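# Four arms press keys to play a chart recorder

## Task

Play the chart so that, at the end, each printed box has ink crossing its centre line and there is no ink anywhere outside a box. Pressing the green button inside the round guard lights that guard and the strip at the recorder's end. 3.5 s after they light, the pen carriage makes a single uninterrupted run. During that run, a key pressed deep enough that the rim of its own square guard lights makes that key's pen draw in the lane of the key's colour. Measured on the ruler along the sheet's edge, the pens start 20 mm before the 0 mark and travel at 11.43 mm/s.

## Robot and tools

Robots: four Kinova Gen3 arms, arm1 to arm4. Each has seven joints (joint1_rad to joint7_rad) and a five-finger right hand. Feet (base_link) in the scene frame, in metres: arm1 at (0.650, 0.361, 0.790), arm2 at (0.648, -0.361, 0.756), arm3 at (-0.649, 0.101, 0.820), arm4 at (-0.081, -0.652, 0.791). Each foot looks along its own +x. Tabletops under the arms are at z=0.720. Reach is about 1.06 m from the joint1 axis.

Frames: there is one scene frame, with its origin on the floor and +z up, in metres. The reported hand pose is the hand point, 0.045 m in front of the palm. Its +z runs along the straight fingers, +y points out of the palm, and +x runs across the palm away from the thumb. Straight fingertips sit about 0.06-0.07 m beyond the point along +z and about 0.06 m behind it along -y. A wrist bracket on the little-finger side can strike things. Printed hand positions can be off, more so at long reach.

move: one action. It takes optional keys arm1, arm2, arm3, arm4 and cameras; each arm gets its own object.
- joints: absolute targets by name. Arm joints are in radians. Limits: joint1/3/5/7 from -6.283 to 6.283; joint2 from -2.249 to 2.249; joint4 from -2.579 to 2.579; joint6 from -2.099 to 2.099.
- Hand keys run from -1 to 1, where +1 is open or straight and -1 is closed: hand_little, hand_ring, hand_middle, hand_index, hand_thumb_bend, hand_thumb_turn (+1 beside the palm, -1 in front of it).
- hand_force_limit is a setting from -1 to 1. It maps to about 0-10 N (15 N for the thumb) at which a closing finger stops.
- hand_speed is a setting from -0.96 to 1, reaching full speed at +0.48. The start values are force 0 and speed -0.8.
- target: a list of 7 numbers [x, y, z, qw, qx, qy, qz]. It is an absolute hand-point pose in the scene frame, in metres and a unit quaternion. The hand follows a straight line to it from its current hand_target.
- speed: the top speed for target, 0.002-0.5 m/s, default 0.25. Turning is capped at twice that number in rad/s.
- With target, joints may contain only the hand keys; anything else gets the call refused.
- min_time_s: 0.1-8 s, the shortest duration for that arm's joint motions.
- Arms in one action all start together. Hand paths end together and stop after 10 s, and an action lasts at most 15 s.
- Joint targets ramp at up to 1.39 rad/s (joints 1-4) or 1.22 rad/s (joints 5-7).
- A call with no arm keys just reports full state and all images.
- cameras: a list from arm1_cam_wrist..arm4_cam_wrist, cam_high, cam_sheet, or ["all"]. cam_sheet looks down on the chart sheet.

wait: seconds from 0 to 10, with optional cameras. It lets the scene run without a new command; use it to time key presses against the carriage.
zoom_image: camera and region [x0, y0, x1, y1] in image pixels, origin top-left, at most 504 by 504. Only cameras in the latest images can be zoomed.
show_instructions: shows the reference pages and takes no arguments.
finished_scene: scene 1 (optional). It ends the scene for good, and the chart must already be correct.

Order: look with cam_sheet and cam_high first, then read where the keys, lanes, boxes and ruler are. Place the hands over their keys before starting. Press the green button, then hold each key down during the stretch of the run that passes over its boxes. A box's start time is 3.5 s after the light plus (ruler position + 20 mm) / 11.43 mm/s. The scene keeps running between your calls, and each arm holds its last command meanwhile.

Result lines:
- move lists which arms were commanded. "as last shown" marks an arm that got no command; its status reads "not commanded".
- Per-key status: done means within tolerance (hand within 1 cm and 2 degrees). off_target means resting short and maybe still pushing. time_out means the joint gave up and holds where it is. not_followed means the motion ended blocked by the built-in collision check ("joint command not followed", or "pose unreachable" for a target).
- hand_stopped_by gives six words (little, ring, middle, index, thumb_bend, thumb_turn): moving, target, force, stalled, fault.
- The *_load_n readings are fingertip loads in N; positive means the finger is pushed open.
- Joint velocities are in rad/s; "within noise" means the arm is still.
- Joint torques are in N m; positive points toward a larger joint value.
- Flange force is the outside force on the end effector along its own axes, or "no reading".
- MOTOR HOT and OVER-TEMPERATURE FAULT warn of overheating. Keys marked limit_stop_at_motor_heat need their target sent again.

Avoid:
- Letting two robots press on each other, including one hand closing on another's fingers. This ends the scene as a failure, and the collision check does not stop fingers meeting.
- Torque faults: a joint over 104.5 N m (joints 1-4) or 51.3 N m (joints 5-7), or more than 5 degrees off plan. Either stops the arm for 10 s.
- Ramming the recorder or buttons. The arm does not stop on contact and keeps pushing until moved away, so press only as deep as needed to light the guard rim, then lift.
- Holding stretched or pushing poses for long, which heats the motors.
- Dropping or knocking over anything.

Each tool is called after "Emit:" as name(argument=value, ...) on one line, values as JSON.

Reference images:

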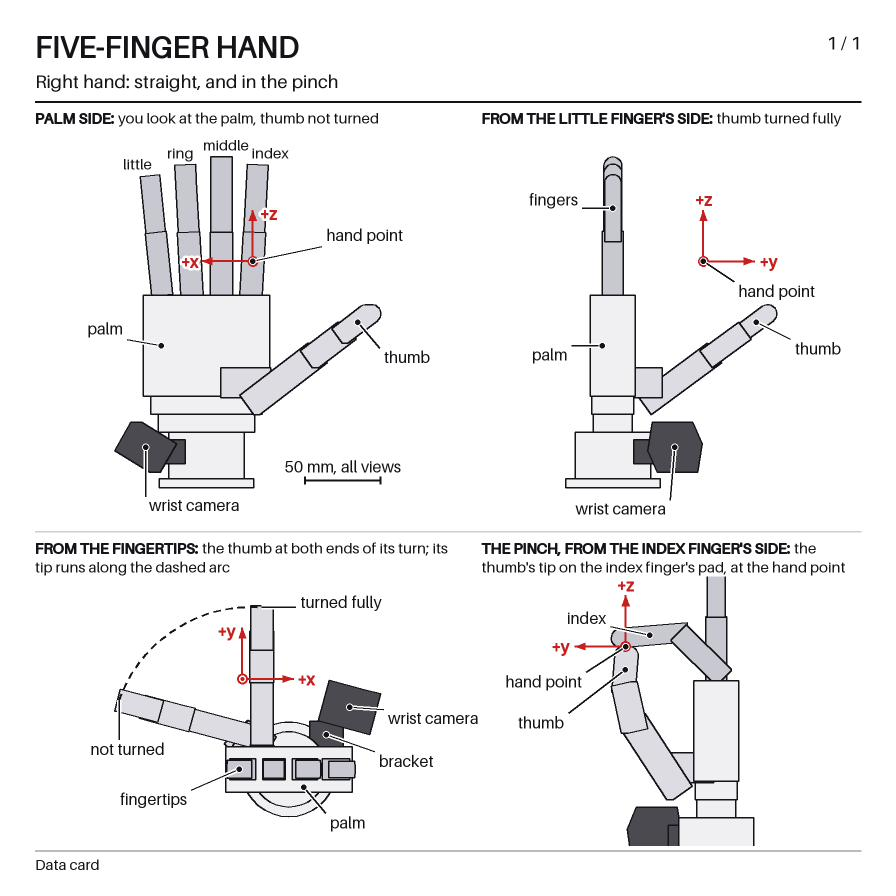

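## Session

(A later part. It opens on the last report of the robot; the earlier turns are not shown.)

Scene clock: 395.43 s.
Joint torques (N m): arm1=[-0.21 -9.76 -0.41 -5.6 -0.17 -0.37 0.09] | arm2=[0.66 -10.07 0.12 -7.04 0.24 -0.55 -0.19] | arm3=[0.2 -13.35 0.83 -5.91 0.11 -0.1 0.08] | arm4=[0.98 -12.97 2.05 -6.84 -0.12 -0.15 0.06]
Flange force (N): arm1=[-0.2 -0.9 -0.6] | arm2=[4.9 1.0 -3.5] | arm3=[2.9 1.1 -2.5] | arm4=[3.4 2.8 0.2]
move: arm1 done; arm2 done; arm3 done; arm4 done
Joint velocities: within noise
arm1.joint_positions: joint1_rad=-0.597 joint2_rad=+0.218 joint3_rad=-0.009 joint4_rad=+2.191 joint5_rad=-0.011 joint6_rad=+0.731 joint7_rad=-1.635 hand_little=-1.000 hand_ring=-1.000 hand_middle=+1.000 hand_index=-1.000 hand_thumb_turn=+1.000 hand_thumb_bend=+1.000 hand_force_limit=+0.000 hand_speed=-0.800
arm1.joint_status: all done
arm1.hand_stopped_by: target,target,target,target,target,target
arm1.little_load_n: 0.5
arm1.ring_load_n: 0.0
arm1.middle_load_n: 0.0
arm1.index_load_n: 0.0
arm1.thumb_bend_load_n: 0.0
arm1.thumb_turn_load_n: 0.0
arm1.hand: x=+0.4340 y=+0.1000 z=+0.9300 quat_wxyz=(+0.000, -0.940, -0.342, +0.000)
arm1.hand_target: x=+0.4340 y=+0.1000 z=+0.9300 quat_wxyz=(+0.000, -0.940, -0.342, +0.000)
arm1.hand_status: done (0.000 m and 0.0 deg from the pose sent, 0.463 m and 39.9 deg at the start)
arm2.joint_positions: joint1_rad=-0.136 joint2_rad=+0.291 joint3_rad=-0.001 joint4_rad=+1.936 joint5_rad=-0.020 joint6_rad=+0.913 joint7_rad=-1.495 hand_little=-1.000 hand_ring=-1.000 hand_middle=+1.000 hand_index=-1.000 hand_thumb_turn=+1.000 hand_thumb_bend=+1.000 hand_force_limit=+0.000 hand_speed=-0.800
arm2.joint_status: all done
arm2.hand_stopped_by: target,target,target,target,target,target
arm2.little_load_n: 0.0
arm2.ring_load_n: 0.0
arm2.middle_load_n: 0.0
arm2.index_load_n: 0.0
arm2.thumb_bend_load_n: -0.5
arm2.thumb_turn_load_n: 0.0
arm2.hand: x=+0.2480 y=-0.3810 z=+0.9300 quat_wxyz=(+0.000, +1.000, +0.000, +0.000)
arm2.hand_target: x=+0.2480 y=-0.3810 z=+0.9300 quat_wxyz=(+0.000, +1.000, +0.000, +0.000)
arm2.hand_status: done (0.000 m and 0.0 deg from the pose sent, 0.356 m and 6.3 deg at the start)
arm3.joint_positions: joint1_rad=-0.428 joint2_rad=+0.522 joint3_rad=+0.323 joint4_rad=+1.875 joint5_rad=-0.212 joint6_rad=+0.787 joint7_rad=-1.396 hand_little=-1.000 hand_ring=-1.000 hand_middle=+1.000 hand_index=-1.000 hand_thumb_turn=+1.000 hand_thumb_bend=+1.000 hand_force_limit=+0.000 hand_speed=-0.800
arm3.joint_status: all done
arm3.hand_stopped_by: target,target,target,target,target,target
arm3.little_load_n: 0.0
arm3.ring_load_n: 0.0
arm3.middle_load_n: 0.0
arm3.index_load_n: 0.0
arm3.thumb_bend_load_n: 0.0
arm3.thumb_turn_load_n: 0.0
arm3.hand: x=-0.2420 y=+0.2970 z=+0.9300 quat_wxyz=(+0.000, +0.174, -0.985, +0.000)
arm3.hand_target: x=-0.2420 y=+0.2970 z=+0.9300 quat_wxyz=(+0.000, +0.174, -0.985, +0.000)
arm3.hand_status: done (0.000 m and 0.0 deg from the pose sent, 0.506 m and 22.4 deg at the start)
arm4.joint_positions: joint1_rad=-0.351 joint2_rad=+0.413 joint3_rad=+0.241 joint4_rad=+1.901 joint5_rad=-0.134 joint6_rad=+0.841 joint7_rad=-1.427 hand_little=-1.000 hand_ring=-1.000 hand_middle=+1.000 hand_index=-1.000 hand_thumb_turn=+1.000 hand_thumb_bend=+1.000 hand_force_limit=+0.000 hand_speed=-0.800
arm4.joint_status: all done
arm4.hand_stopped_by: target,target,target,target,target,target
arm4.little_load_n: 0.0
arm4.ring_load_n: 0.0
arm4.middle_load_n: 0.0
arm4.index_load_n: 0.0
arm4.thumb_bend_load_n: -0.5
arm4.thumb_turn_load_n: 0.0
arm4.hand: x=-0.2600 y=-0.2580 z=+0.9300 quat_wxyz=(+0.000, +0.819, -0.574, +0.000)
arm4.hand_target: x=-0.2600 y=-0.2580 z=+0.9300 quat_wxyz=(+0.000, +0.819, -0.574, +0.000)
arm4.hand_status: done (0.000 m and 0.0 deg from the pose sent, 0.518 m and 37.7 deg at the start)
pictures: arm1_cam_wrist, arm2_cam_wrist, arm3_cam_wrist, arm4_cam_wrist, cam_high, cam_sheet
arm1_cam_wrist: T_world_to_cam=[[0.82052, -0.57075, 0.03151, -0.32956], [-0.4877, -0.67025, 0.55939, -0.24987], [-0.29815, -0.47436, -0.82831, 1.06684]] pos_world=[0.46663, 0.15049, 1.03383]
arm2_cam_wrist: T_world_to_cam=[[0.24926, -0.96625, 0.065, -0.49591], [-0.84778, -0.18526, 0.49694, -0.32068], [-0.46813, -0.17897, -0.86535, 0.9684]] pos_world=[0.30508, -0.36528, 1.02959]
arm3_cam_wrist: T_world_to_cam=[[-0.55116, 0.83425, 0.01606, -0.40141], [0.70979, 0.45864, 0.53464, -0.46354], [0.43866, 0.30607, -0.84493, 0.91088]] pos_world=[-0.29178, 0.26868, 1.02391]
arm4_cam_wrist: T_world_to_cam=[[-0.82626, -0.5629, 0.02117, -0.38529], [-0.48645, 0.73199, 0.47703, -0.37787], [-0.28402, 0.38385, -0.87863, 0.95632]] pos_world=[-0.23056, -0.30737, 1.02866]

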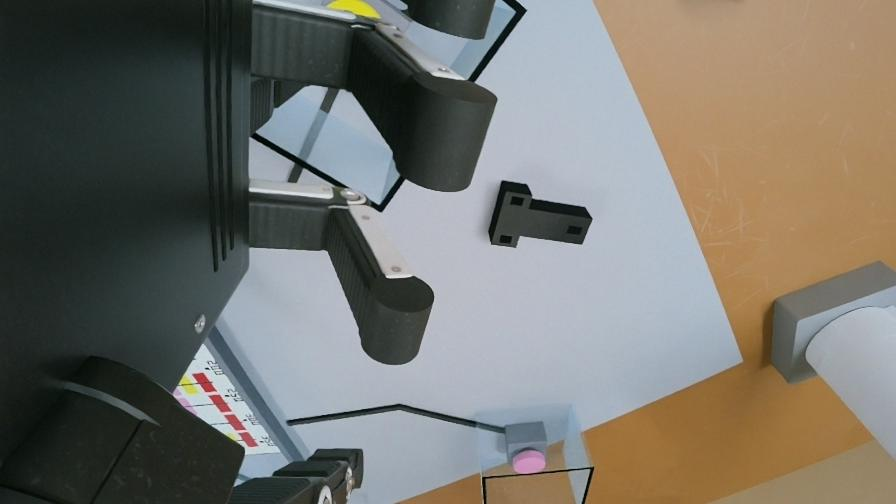

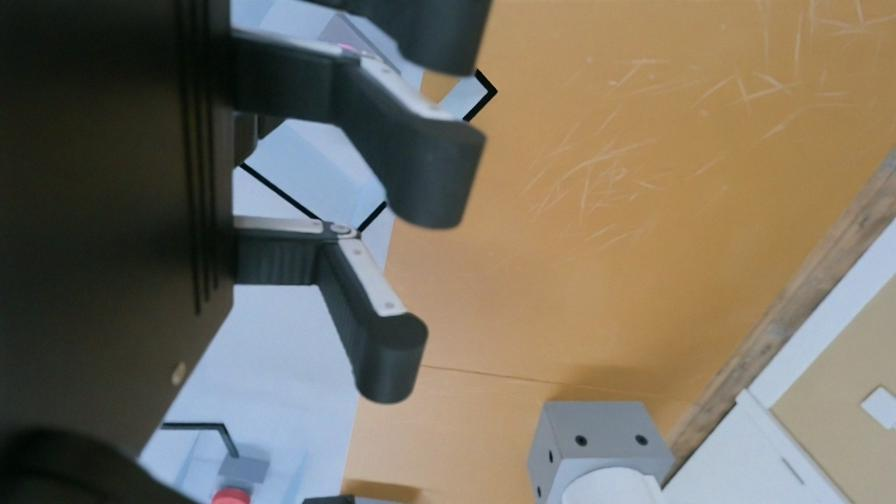

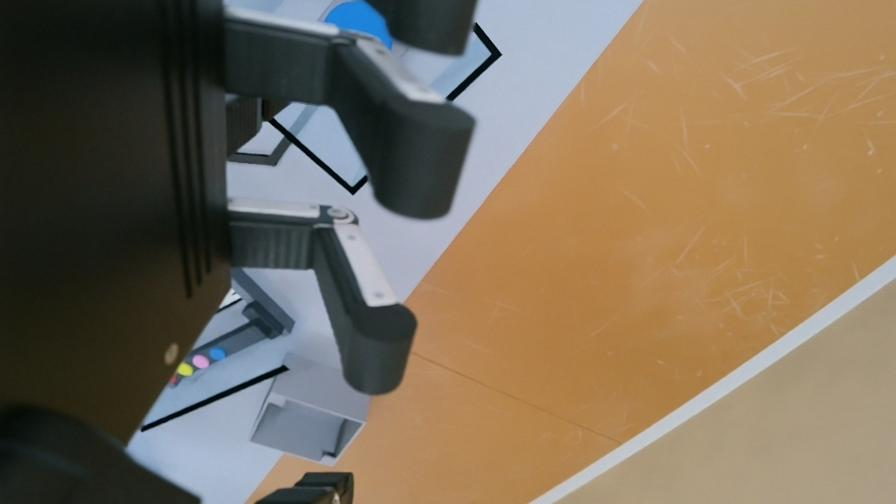

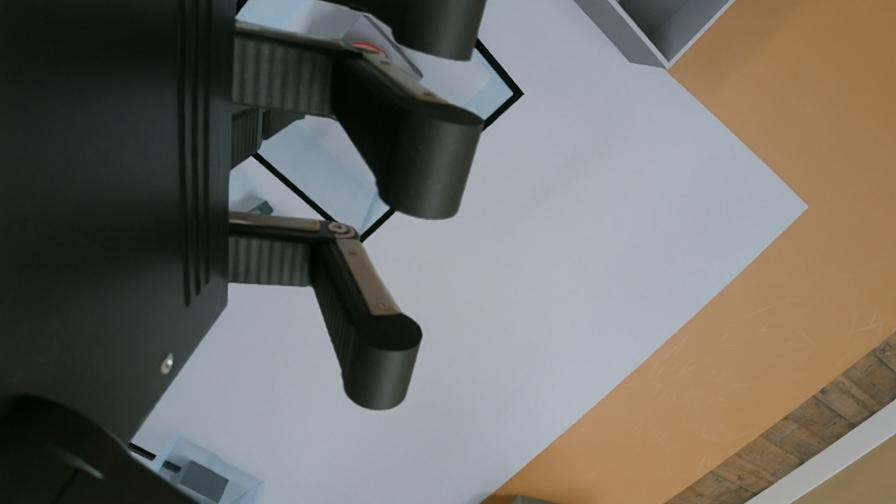

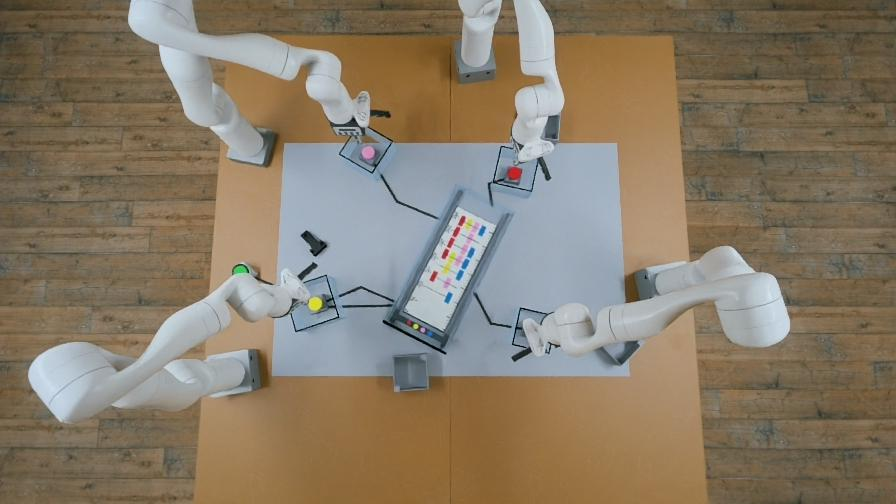

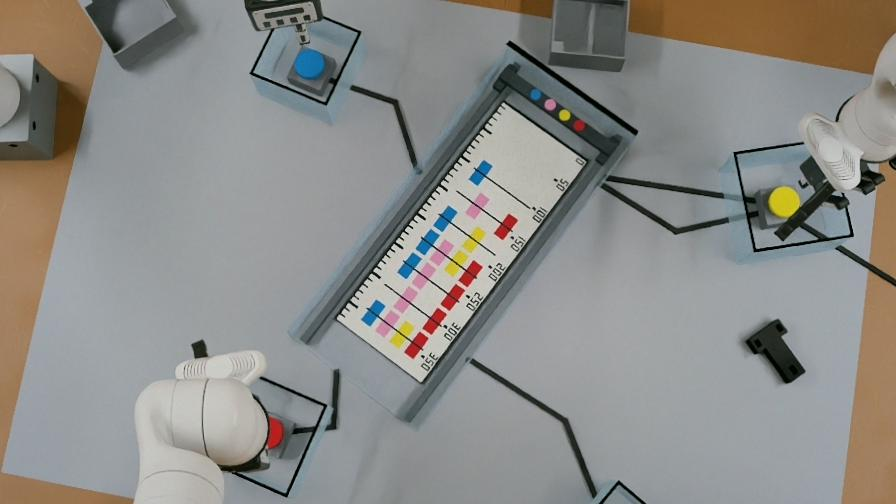

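Emit:
move(arm1={"target": [0.4367, 0.0986, 0.86, 0, 0.9397, 0.3420, 0], "speed": 0.1}, arm2={"target": [0.2365, -0.381, 0.86, 0, 1, 0, 0], "speed": 0.1}, arm3={"target": [-0.2469, 0.3026, 0.86, 0, 0.1736, -0.9848, 0], "speed": 0.1}, arm4={"target": [-0.2621, -0.2624, 0.86, 0, 0.8192, -0.5736, 0], "speed": 0.1}, cameras=["cam_high", "cam_sheet", "arm1_cam_wrist"])

Emit:
zoom_image(camera="cam_sheet", region=[230, 0, 380, 130])

Emit:
zoom_image(camera="cam_sheet", region=[720, 120, 880, 270])

Emit:
zoom_image(camera="cam_sheet", region=[180, 340, 350, 504])

Emit:
zoom_image(camera="cam_high", region=[325, 100, 415, 190])

Emit:
zoom_image(camera="cam_high", region=[480, 120, 570, 210])

Emit:
zoom_image(camera="cam_high", region=[270, 260, 360, 350])

Scene clock: 480.10 s.
Joint torques (N m): arm1=[-0.14 -11.03 -0.38 -3.79 -0.19 -0.42 0.03] | arm2=[0.66 -11.48 0.18 -5.99 0.19 -0.58 -0.16] | arm3=[0.26 -14.25 0.74 -4.7 0.17 -0.11 0.09] | arm4=[0.96 -13.87 2.14 -5.54 -0.12 -0.14 0.08]
Flange force (N): arm1=[-0.3 -0.7 -1.0] | arm2=[4.5 1.2 -4.5] | arm3=[2.6 1.4 -3.4] | arm4=[3.3 2.6 -0.2]
move: arm1 done; arm2 done; arm3 done; arm4 done
Joint velocities: within noise
arm1.joint_positions: joint1_rad=-0.606 joint2_rad=+0.391 joint3_rad=-0.014 joint4_rad=+2.290 joint5_rad=-0.008 joint6_rad=+0.458 joint7_rad=-1.647 hand_little=-1.000 hand_ring=-1.000 hand_middle=+1.000 hand_index=-1.000 hand_thumb_turn=+1.000 hand_thumb_bend=+1.000 hand_force_limit=+0.000 hand_speed=-0.800
arm1.joint_status: not commanded
arm1.hand_stopped_by: target,target,target,target,target,target
arm1.little_load_n: 0.0
arm1.ring_load_n: 0.0
arm1.middle_load_n: 0.0
arm1.index_load_n: 0.0
arm1.thumb_bend_load_n: 0.0
arm1.thumb_turn_load_n: 0.0
arm1.hand: x=+0.4367 y=+0.0986 z=+0.8600 quat_wxyz=(+0.000, -0.940, -0.342, +0.000)
arm1.hand_target: x=+0.4367 y=+0.0986 z=+0.8600 quat_wxyz=(+0.000, -0.940, -0.342, +0.000)
arm1.hand_status: done (0.000 m and 0.0 deg from the pose sent, 0.070 m and 0.0 deg at the start)
arm2.joint_positions: joint1_rad=-0.138 joint2_rad=+0.437 joint3_rad=-0.006 joint4_rad=+2.002 joint5_rad=-0.022 joint6_rad=+0.701 joint7_rad=-1.496 hand_little=-1.000 hand_ring=-1.000 hand_middle=+1.000 hand_index=-1.000 hand_thumb_turn=+1.000 hand_thumb_bend=+1.000 hand_force_limit=+0.000 hand_speed=-0.800
arm2.joint_status: not commanded
arm2.hand_stopped_by: target,target,target,target,target,target
arm2.little_load_n: 0.0
arm2.ring_load_n: 0.5
arm2.middle_load_n: 0.0
arm2.index_load_n: 0.0
arm2.thumb_bend_load_n: 0.0
arm2.thumb_turn_load_n: 0.0
arm2.hand: x=+0.2365 y=-0.3810 z=+0.8600 quat_wxyz=(+0.000, +1.000, +0.000, +0.000)
arm2.hand_target: x=+0.2365 y=-0.3810 z=+0.8600 quat_wxyz=(+0.000, +1.000, +0.000, +0.000)
arm2.hand_status: done (0.000 m and 0.0 deg from the pose sent, 0.071 m and 0.0 deg at the start)
arm3.joint_positions: joint1_rad=-0.399 joint2_rad=+0.653 joint3_rad=+0.264 joint4_rad=+1.945 joint5_rad=-0.274 joint6_rad=+0.587 joint7_rad=-1.359 hand_little=-1.000 hand_ring=-1.000 hand_middle=+1.000 hand_index=-1.000 hand_thumb_turn=+1.000 hand_thumb_bend=+1.000 hand_force_limit=+0.000 hand_speed=-0.800
arm3.joint_status: not commanded
arm3.hand_stopped_by: target,target,target,target,target,target
arm3.little_load_n: 0.0
arm3.ring_load_n: 0.0
arm3.middle_load_n: 0.0
arm3.index_load_n: 0.0
arm3.thumb_bend_load_n: 0.0
arm3.thumb_turn_load_n: 0.0
arm3.hand: x=-0.2469 y=+0.3026 z=+0.8600 quat_wxyz=(+0.000, +0.174, -0.985, +0.000)
arm3.hand_target: x=-0.2469 y=+0.3026 z=+0.8600 quat_wxyz=(+0.000, +0.174, -0.985, +0.000)
arm3.hand_status: done (0.000 m and 0.0 deg from the pose sent, 0.070 m and 0.0 deg at the start)
arm4.joint_positions: joint1_rad=-0.327 joint2_rad=+0.541 joint3_rad=+0.201 joint4_rad=+1.992 joint5_rad=-0.184 joint6_rad=+0.625 joint7_rad=-1.392 hand_little=-1.000 hand_ring=-1.000 hand_middle=+1.000 hand_index=-1.000 hand_thumb_turn=+1.000 hand_thumb_bend=+1.000 hand_force_limit=+0.000 hand_speed=-0.800
arm4.joint_status: not commanded
arm4.hand_stopped_by: target,target,target,target,target,target
arm4.little_load_n: 0.0
arm4.ring_load_n: 0.0
arm4.middle_load_n: 0.0
arm4.index_load_n: 0.0
arm4.thumb_bend_load_n: 0.0
arm4.thumb_turn_load_n: 0.0
arm4.hand: x=-0.2621 y=-0.2624 z=+0.8600 quat_wxyz=(+0.000, +0.819, -0.574, +0.000)
arm4.hand_target: x=-0.2621 y=-0.2624 z=+0.8600 quat_wxyz=(+0.000, +0.819, -0.574, +0.000)
arm4.hand_status: done (0.000 m and 0.0 deg from the pose sent, 0.070 m and 0.0 deg at the start)
pictures: arm1_cam_wrist, cam_high, cam_sheet
arm1_cam_wrist: T_world_to_cam=[[0.82056, -0.57069, 0.03146, -0.33035], [-0.48764, -0.67029, 0.55939, -0.21036], [-0.29815, -0.47436, -0.82831, 1.009]] pos_world=[0.46932, 0.14909, 0.96383]

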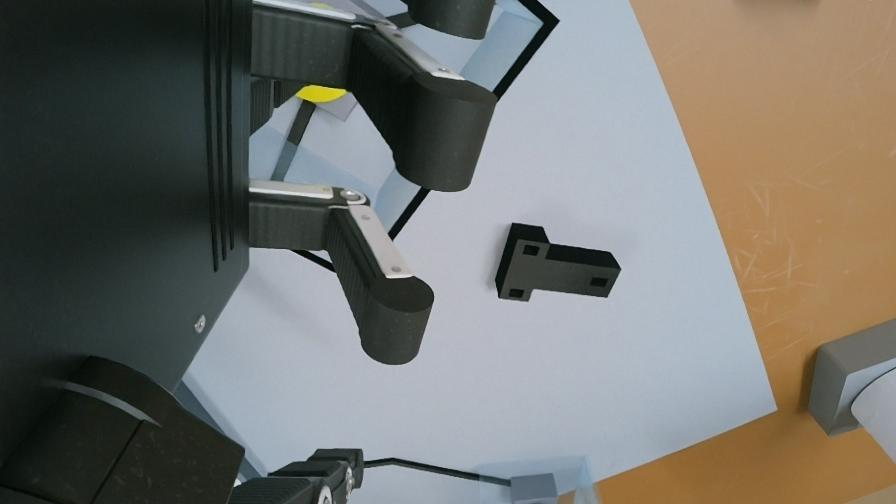

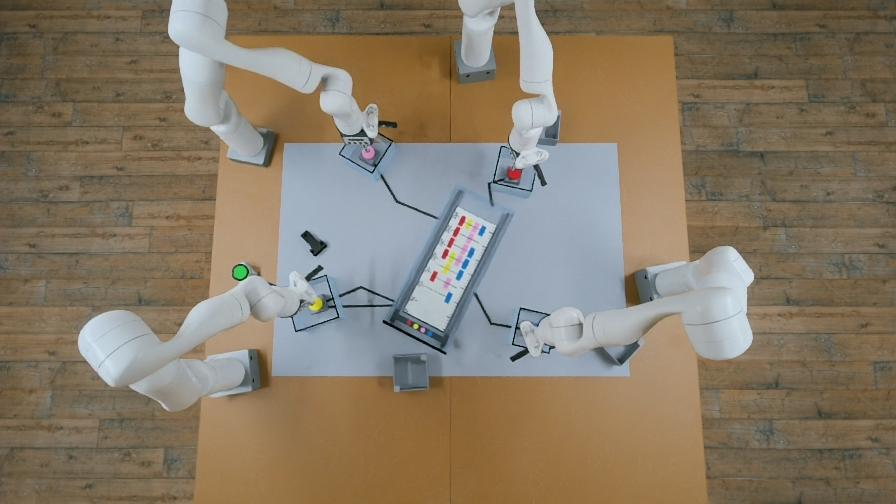

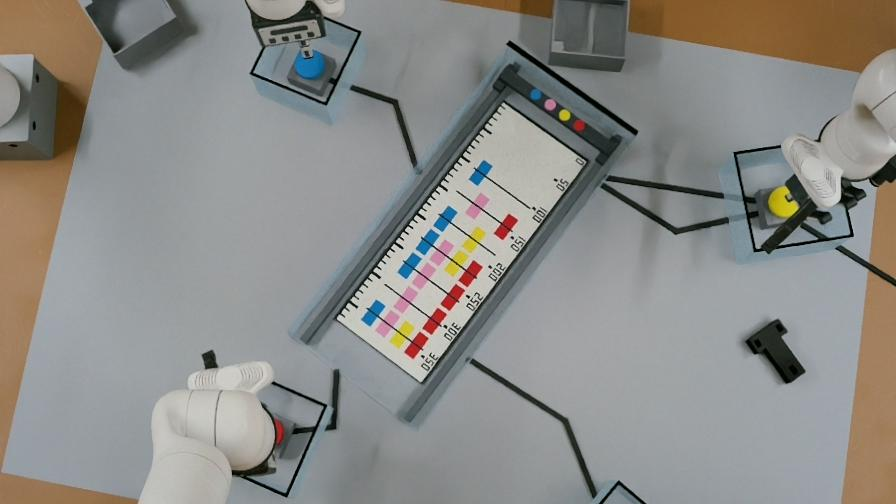

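Scaled by 3.360 from the camera's image (finer frame: 1280x720).

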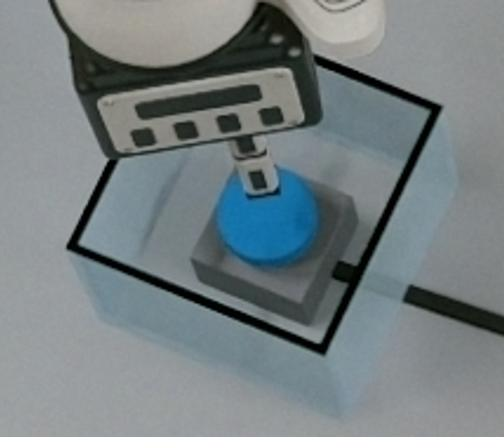

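Scaled by 3.150 from the camera's image (finer frame: 1280x720).

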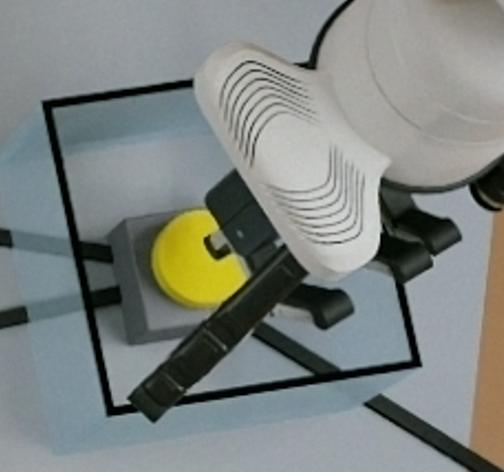

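Scaled by 2.965 from the camera's image (finer frame: 1280x720).

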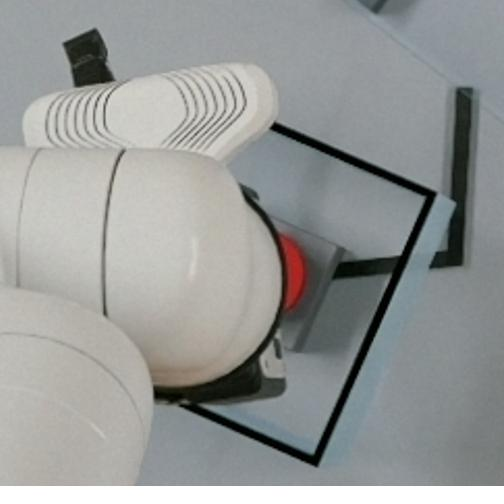

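Scaled by 5.600 from the camera's image (finer frame: 1280x720).

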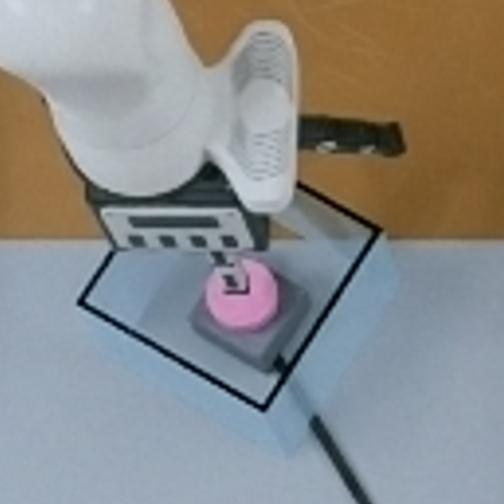

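Scaled by 5.600 from the camera's image (finer frame: 1280x720).

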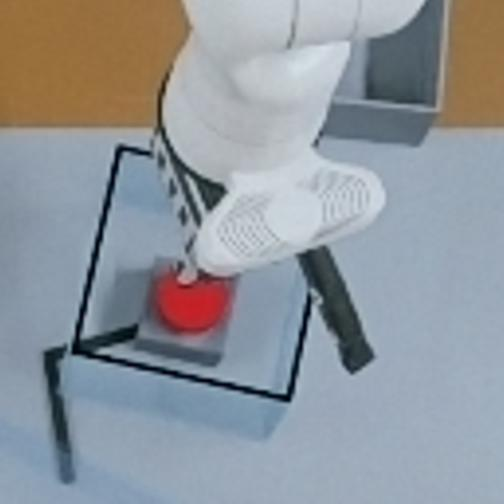

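Scaled by 5.600 from the camera's image (finer frame: 1280x720).

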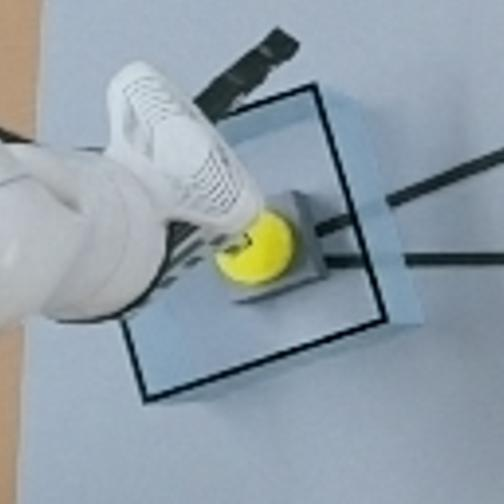

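Emit:
move(arm1={"target": [0.4337, 0.1046, 0.848, 0, 0.9397, 0.3420, 0], "speed": 0.05}, arm2={"target": [0.2365, -0.380, 0.848, 0, 1, 0, 0], "speed": 0.05}, arm3={"target": [-0.2469, 0.2976, 0.848, 0, 0.1736, -0.9848, 0], "speed": 0.05}, arm4={"target": [-0.2606, -0.2574, 0.848, 0, 0.8192, -0.5736, 0], "speed": 0.05})

Emit:
move(arm1={"target": [0.4337, 0.1046, 0.844, 0, 0.9397, 0.3420, 0], "speed": 0.05}, arm2={"target": [0.2365, -0.380, 0.844, 0, 1, 0, 0], "speed": 0.05}, arm3={"target": [-0.2469, 0.2976, 0.844, 0, 0.1736, -0.9848, 0], "speed": 0.05}, arm4={"target": [-0.2606, -0.2574, 0.844, 0, 0.8192, -0.5736, 0], "speed": 0.05})

Emit:
move(arm1={"target": [0.4337, 0.1046, 0.840, 0, 0.9397, 0.3420, 0], "speed": 0.05}, arm2={"target": [0.2365, -0.380, 0.840, 0, 1, 0, 0], "speed": 0.05}, arm3={"target": [-0.2469, 0.2976, 0.840, 0, 0.1736, -0.9848, 0], "speed": 0.05}, arm4={"target": [-0.2606, -0.2574, 0.840, 0, 0.8192, -0.5736, 0], "speed": 0.05}, cameras=["cam_high", "cam_sheet"])

Scene clock: 519.43 s.
Joint torques (N m): arm1=[-0.22 -11.2 -0.32 -3.41 -0.2 -0.35 0.11] | arm2=[0.71 -11.63 0.18 -5.7 0.23 -0.57 -0.18] | arm3=[0.24 -14.39 0.78 -4.41 0.19 -0.08 0.12] | arm4=[0.97 -14.19 2.17 -5.36 -0.11 -0.14 0.08]
Flange force (N): arm1=[-0.2 -0.8 -0.8] | arm2=[4.2 1.3 -4.8] | arm3=[2.4 1.5 -3.4] | arm4=[3.3 2.6 -0.3]
move: arm1 done; arm2 done; arm3 done; arm4 done
Joint velocities: within noise
arm1.joint_positions: joint1_rad=-0.583 joint2_rad=+0.424 joint3_rad=-0.015 joint4_rad=+2.307 joint5_rad=-0.007 joint6_rad=+0.409 joint7_rad=-1.628 hand_little=-1.000 hand_ring=-1.000 hand_middle=+1.000 hand_index=-1.000 hand_thumb_turn=+1.000 hand_thumb_bend=+1.000 hand_force_limit=+0.000 hand_speed=-0.800
arm1.joint_status: not commanded
arm1.hand_stopped_by: target,target,target,target,target,target
arm1.little_load_n: 0.0
arm1.ring_load_n: 0.0
arm1.middle_load_n: 0.0
arm1.index_load_n: 0.0
arm1.thumb_bend_load_n: 0.0
arm1.thumb_turn_load_n: 0.0
arm1.hand: x=+0.4337 y=+0.1046 z=+0.8480 quat_wxyz=(+0.000, -0.940, -0.342, +0.000)
arm1.hand_target: x=+0.4337 y=+0.1046 z=+0.8480 quat_wxyz=(+0.000, -0.940, -0.342, +0.000)
arm1.hand_status: done (0.000 m and 0.0 deg from the pose sent, 0.014 m and 0.0 deg at the start)
arm2.joint_positions: joint1_rad=-0.135 joint2_rad=+0.462 joint3_rad=-0.007 joint4_rad=+2.015 joint5_rad=-0.022 joint6_rad=+0.664 joint7_rad=-1.494 hand_little=-1.000 hand_ring=-1.000 hand_middle=+1.000 hand_index=-1.000 hand_thumb_turn=+1.000 hand_thumb_bend=+1.000 hand_force_limit=+0.000 hand_speed=-0.800
arm2.joint_status: not commanded
arm2.hand_stopped_by: target,target,target,target,target,target
arm2.little_load_n: 0.0
arm2.ring_load_n: 0.0
arm2.middle_load_n: 0.0
arm2.index_load_n: 0.0
arm2.thumb_bend_load_n: 0.0
arm2.thumb_turn_load_n: 0.0
arm2.hand: x=+0.2365 y=-0.3800 z=+0.8480 quat_wxyz=(+0.000, +1.000, +0.000, +0.000)
arm2.hand_target: x=+0.2365 y=-0.3800 z=+0.8480 quat_wxyz=(+0.000, +1.000, +0.000, +0.000)
arm2.hand_status: done (0.000 m and 0.0 deg from the pose sent, 0.012 m and 0.0 deg at the start)
arm3.joint_positions: joint1_rad=-0.378 joint2_rad=+0.676 joint3_rad=+0.250 joint4_rad=+1.957 joint5_rad=-0.283 joint6_rad=+0.551 joint7_rad=-1.340 hand_little=-1.000 hand_ring=-1.000 hand_middle=+1.000 hand_index=-1.000 hand_thumb_turn=+1.000 hand_thumb_bend=+1.000 hand_force_limit=+0.000 hand_speed=-0.800
arm3.joint_status: not commanded
arm3.hand_stopped_by: target,target,target,target,target,target
arm3.little_load_n: 0.0
arm3.ring_load_n: 0.0
arm3.middle_load_n: 0.0
arm3.index_load_n: 0.0
arm3.thumb_bend_load_n: 0.0
arm3.thumb_turn_load_n: 0.0
arm3.hand: x=-0.2469 y=+0.2976 z=+0.8480 quat_wxyz=(+0.000, +0.174, -0.985, +0.000)
arm3.hand_target: x=-0.2469 y=+0.2976 z=+0.8480 quat_wxyz=(+0.000, +0.174, -0.985, +0.000)
arm3.hand_status: done (0.000 m and 0.0 deg from the pose sent, 0.013 m and 0.0 deg at the start)
arm4.joint_positions: joint1_rad=-0.311 joint2_rad=+0.573 joint3_rad=+0.192 joint4_rad=+1.987 joint5_rad=-0.192 joint6_rad=+0.597 joint7_rad=-1.378 hand_little=-1.000 hand_ring=-1.000 hand_middle=+1.000 hand_index=-1.000 hand_thumb_turn=+1.000 hand_thumb_bend=+1.000 hand_force_limit=+0.000 hand_speed=-0.800
arm4.joint_status: not commanded
arm4.hand_stopped_by: target,target,target,target,target,target
arm4.little_load_n: 0.0
arm4.ring_load_n: 0.0
arm4.middle_load_n: 0.0
arm4.index_load_n: 0.0
arm4.thumb_bend_load_n: 0.0
arm4.thumb_turn_load_n: 0.0
arm4.hand: x=-0.2606 y=-0.2574 z=+0.8480 quat_wxyz=(+0.000, +0.819, -0.574, +0.000)
arm4.hand_target: x=-0.2606 y=-0.2574 z=+0.8480 quat_wxyz=(+0.000, +0.819, -0.574, +0.000)
arm4.hand_status: done (0.000 m and 0.0 deg from the pose sent, 0.013 m and 0.0 deg at the start)
pictures: none

Scene clock: 520.40 s.
Joint torques (N m): arm1=[-0.26 -11.25 -0.43 -3.3 -0.18 -0.36 0.03] | arm2=[0.69 -11.78 0.33 -5.64 0.19 -0.55 -0.16] | arm3=[0.3 -14.42 0.82 -4.39 0.14 -0.1 0.04] | arm4=[0.98 -14.25 2.15 -5.23 -0.14 -0.14 0.05]
Flange force (N): arm1=[-0.2 -1.1 -1.0] | arm2=[4.2 1.3 -4.6] | arm3=[2.5 1.5 -3.5] | arm4=[3.2 2.5 -0.3]
move: arm1 done; arm2 done; arm3 done; arm4 done
Joint velocities: within noise
arm1.joint_positions: joint1_rad=-0.583 joint2_rad=+0.436 joint3_rad=-0.015 joint4_rad=+2.311 joint5_rad=-0.006 joint6_rad=+0.393 joint7_rad=-1.628 hand_little=-1.000 hand_ring=-1.000 hand_middle=+1.000 hand_index=-1.000 hand_thumb_turn=+1.000 hand_thumb_bend=+1.000 hand_force_limit=+0.000 hand_speed=-0.800
arm1.joint_status: not commanded
arm1.hand_stopped_by: target,target,target,target,target,target
arm1.little_load_n: 0.0
arm1.ring_load_n: 0.0
arm1.middle_load_n: 0.0
arm1.index_load_n: 0.0
arm1.thumb_bend_load_n: 0.0
arm1.thumb_turn_load_n: 0.0
arm1.hand: x=+0.4337 y=+0.1046 z=+0.8440 quat_wxyz=(+0.000, -0.940, -0.342, +0.000)
arm1.hand_target: x=+0.4337 y=+0.1046 z=+0.8440 quat_wxyz=(+0.000, -0.940, -0.342, +0.000)
arm1.hand_status: done (0.000 m and 0.0 deg from the pose sent, 0.004 m and 0.0 deg at the start)
arm2.joint_positions: joint1_rad=-0.135 joint2_rad=+0.470 joint3_rad=-0.007 joint4_rad=+2.019 joint5_rad=-0.022 joint6_rad=+0.651 joint7_rad=-1.494 hand_little=-1.000 hand_ring=-1.000 hand_middle=+1.000 hand_index=-1.000 hand_thumb_turn=+1.000 hand_thumb_bend=+1.000 hand_force_limit=+0.000 hand_speed=-0.800
arm2.joint_status: not commanded
arm2.hand_stopped_by: target,target,target,target,target,target
arm2.little_load_n: 0.0
arm2.ring_load_n: 0.0
arm2.middle_load_n: 0.0
arm2.index_load_n: 0.0
arm2.thumb_bend_load_n: 0.0
arm2.thumb_turn_load_n: 0.0
arm2.hand: x=+0.2365 y=-0.3800 z=+0.8440 quat_wxyz=(+0.000, +1.000, +0.000, +0.000)
arm2.hand_target: x=+0.2365 y=-0.3800 z=+0.8440 quat_wxyz=(+0.000, +1.000, +0.000, +0.000)
arm2.hand_status: done (0.000 m and 0.0 deg from the pose sent, 0.004 m and 0.0 deg at the start)
arm3.joint_positions: joint1_rad=-0.375 joint2_rad=+0.685 joint3_rad=+0.246 joint4_rad=+1.959 joint5_rad=-0.286 joint6_rad=+0.540 joint7_rad=-1.337 hand_little=-1.000 hand_ring=-1.000 hand_middle=+1.000 hand_index=-1.000 hand_thumb_turn=+1.000 hand_thumb_bend=+1.000 hand_force_limit=+0.000 hand_speed=-0.800
arm3.joint_status: not commanded
arm3.hand_stopped_by: target,target,target,target,target,target
arm3.little_load_n: 0.0
arm3.ring_load_n: 0.0
arm3.middle_load_n: 0.0
arm3.index_load_n: 0.0
arm3.thumb_bend_load_n: 0.0
arm3.thumb_turn_load_n: 0.0
arm3.hand: x=-0.2469 y=+0.2976 z=+0.8440 quat_wxyz=(+0.000, +0.174, -0.985, +0.000)
arm3.hand_target: x=-0.2469 y=+0.2976 z=+0.8440 quat_wxyz=(+0.000, +0.174, -0.985, +0.000)
arm3.hand_status: done (0.000 m and 0.0 deg from the pose sent, 0.004 m and 0.0 deg at the start)
arm4.joint_positions: joint1_rad=-0.309 joint2_rad=+0.581 joint3_rad=+0.189 joint4_rad=+1.990 joint5_rad=-0.195 joint6_rad=+0.586 joint7_rad=-1.376 hand_little=-1.000 hand_ring=-1.000 hand_middle=+1.000 hand_index=-1.000 hand_thumb_turn=+1.000 hand_thumb_bend=+1.000 hand_force_limit=+0.000 hand_speed=-0.800
arm4.joint_status: not commanded
arm4.hand_stopped_by: target,target,target,target,target,target
arm4.little_load_n: 0.0
arm4.ring_load_n: 0.0
arm4.middle_load_n: 0.0
arm4.index_load_n: 0.0
arm4.thumb_bend_load_n: 0.0
arm4.thumb_turn_load_n: 0.0
arm4.hand: x=-0.2606 y=-0.2574 z=+0.8440 quat_wxyz=(+0.000, +0.819, -0.574, +0.000)
arm4.hand_target: x=-0.2606 y=-0.2574 z=+0.8440 quat_wxyz=(+0.000, +0.819, -0.574, +0.000)
arm4.hand_status: done (0.000 m and 0.0 deg from the pose sent, 0.004 m and 0.0 deg at the start)
pictures: none

Scene clock: 521.37 s.
Joint torques (N m): arm1=[-0.21 -11.3 -0.31 -3.15 -0.2 -0.35 0.07] | arm2=[0.66 -11.79 0.27 -5.56 0.2 -0.55 -0.21] | arm3=[0.23 -14.5 0.77 -4.25 0.15 -0.08 0.13] | arm4=[0.98 -14.28 2.12 -5.16 -0.15 -0.16 0.07]
Flange force (N): arm1=[-0.3 -0.9 -1.1] | arm2=[4.2 1.2 -4.7] | arm3=[2.2 1.5 -3.5] | arm4=[3.2 2.6 -0.5]
move: arm1 done; arm2 done; arm3 done; arm4 done
Joint velocities: within noise
arm1.joint_positions: joint1_rad=-0.584 joint2_rad=+0.448 joint3_rad=-0.015 joint4_rad=+2.315 joint5_rad=-0.006 joint6_rad=+0.377 joint7_rad=-1.629 hand_little=-1.000 hand_ring=-1.000 hand_middle=+1.000 hand_index=-1.000 hand_thumb_turn=+1.000 hand_thumb_bend=+1.000 hand_force_limit=+0.000 hand_speed=-0.800
arm1.joint_status: not commanded
arm1.hand_stopped_by: target,target,target,target,target,target
arm1.little_load_n: 0.0
arm1.ring_load_n: 0.0
arm1.middle_load_n: 0.0
arm1.index_load_n: 0.0
arm1.thumb_bend_load_n: 0.0
arm1.thumb_turn_load_n: 0.0
arm1.hand: x=+0.4337 y=+0.1046 z=+0.8400 quat_wxyz=(+0.000, -0.940, -0.342, +0.000)
arm1.hand_target: x=+0.4337 y=+0.1046 z=+0.8400 quat_wxyz=(+0.000, -0.940, -0.342, +0.000)
arm1.hand_status: done (0.000 m and 0.0 deg from the pose sent, 0.004 m and 0.0 deg at the start)
arm2.joint_positions: joint1_rad=-0.135 joint2_rad=+0.479 joint3_rad=-0.007 joint4_rad=+2.023 joint5_rad=-0.022 joint6_rad=+0.638 joint7_rad=-1.494 hand_little=-1.000 hand_ring=-1.000 hand_middle=+1.000 hand_index=-1.000 hand_thumb_turn=+1.000 hand_thumb_bend=+1.000 hand_force_limit=+0.000 hand_speed=-0.800
arm2.joint_status: not commanded
arm2.hand_stopped_by: target,target,target,target,target,target
arm2.little_load_n: 0.0
arm2.ring_load_n: 0.0
arm2.middle_load_n: 0.0
arm2.index_load_n: 0.0
arm2.thumb_bend_load_n: 0.0
arm2.thumb_turn_load_n: 0.0
arm2.hand: x=+0.2365 y=-0.3800 z=+0.8400 quat_wxyz=(+0.000, +1.000, +0.000, +0.000)
arm2.hand_target: x=+0.2365 y=-0.3800 z=+0.8400 quat_wxyz=(+0.000, +1.000, +0.000, +0.000)
arm2.hand_status: done (0.000 m and 0.0 deg from the pose sent, 0.004 m and 0.0 deg at the start)
arm3.joint_positions: joint1_rad=-0.372 joint2_rad=+0.693 joint3_rad=+0.242 joint4_rad=+1.961 joint5_rad=-0.289 joint6_rad=+0.529 joint7_rad=-1.335 hand_little=-1.000 hand_ring=-1.000 hand_middle=+1.000 hand_index=-1.000 hand_thumb_turn=+1.000 hand_thumb_bend=+1.000 hand_force_limit=+0.000 hand_speed=-0.800
arm3.joint_status: not commanded
arm3.hand_stopped_by: target,target,target,target,target,target
arm3.little_load_n: 0.0
arm3.ring_load_n: 0.0
arm3.middle_load_n: 0.0
arm3.index_load_n: 0.5
arm3.thumb_bend_load_n: -0.5
arm3.thumb_turn_load_n: 0.0
arm3.hand: x=-0.2469 y=+0.2976 z=+0.8400 quat_wxyz=(+0.000, +0.174, -0.985, +0.000)
arm3.hand_target: x=-0.2469 y=+0.2976 z=+0.8400 quat_wxyz=(+0.000, +0.174, -0.985, +0.000)
arm3.hand_status: done (0.000 m and 0.0 deg from the pose sent, 0.004 m and 0.0 deg at the start)
arm4.joint_positions: joint1_rad=-0.306 joint2_rad=+0.590 joint3_rad=+0.185 joint4_rad=+1.993 joint5_rad=-0.197 joint6_rad=+0.574 joint7_rad=-1.373 hand_little=-1.000 hand_ring=-1.000 hand_middle=+1.000 hand_index=-1.000 hand_thumb_turn=+1.000 hand_thumb_bend=+1.000 hand_force_limit=+0.000 hand_speed=-0.800
arm4.joint_status: not commanded
arm4.hand_stopped_by: target,target,target,target,target,target
arm4.little_load_n: 0.0
arm4.ring_load_n: 0.0
arm4.middle_load_n: 0.0
arm4.index_load_n: 0.0
arm4.thumb_bend_load_n: 0.0
arm4.thumb_turn_load_n: 0.0
arm4.hand: x=-0.2606 y=-0.2574 z=+0.8400 quat_wxyz=(+0.000, +0.819, -0.574, +0.000)
arm4.hand_target: x=-0.2606 y=-0.2574 z=+0.8400 quat_wxyz=(+0.000, +0.819, -0.574, +0.000)
arm4.hand_status: done (0.000 m and 0.0 deg from the pose sent, 0.004 m and 0.0 deg at the start)

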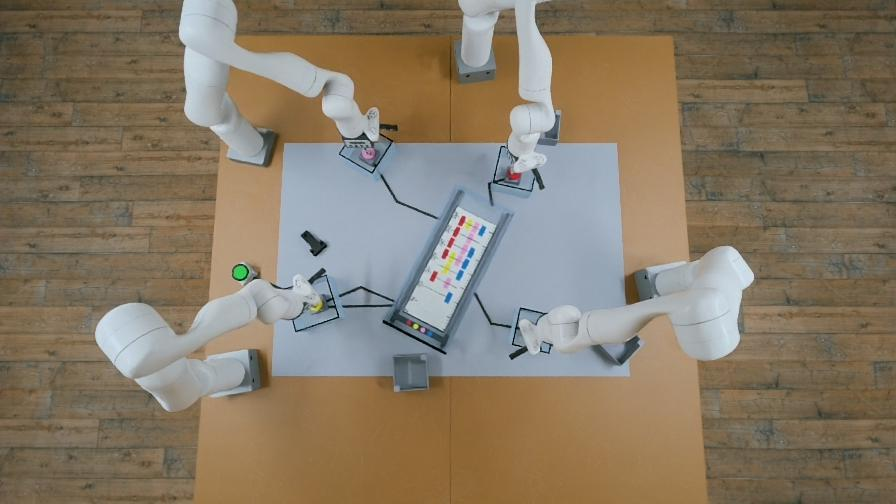

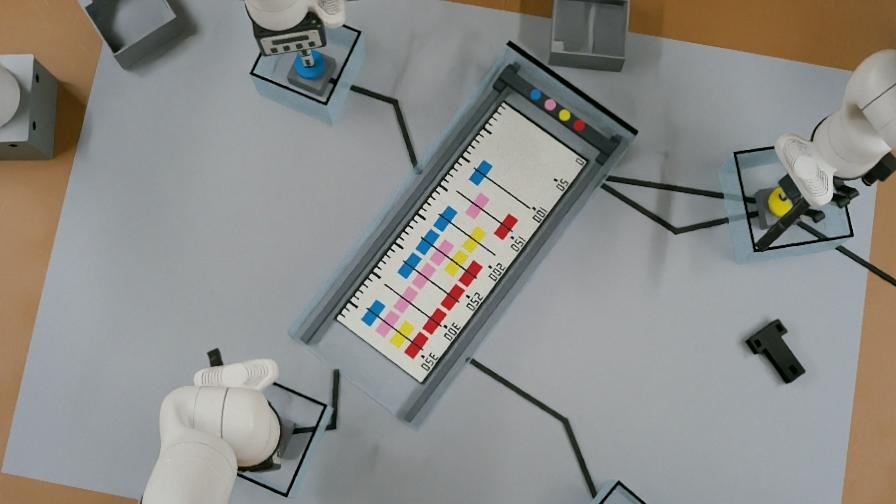

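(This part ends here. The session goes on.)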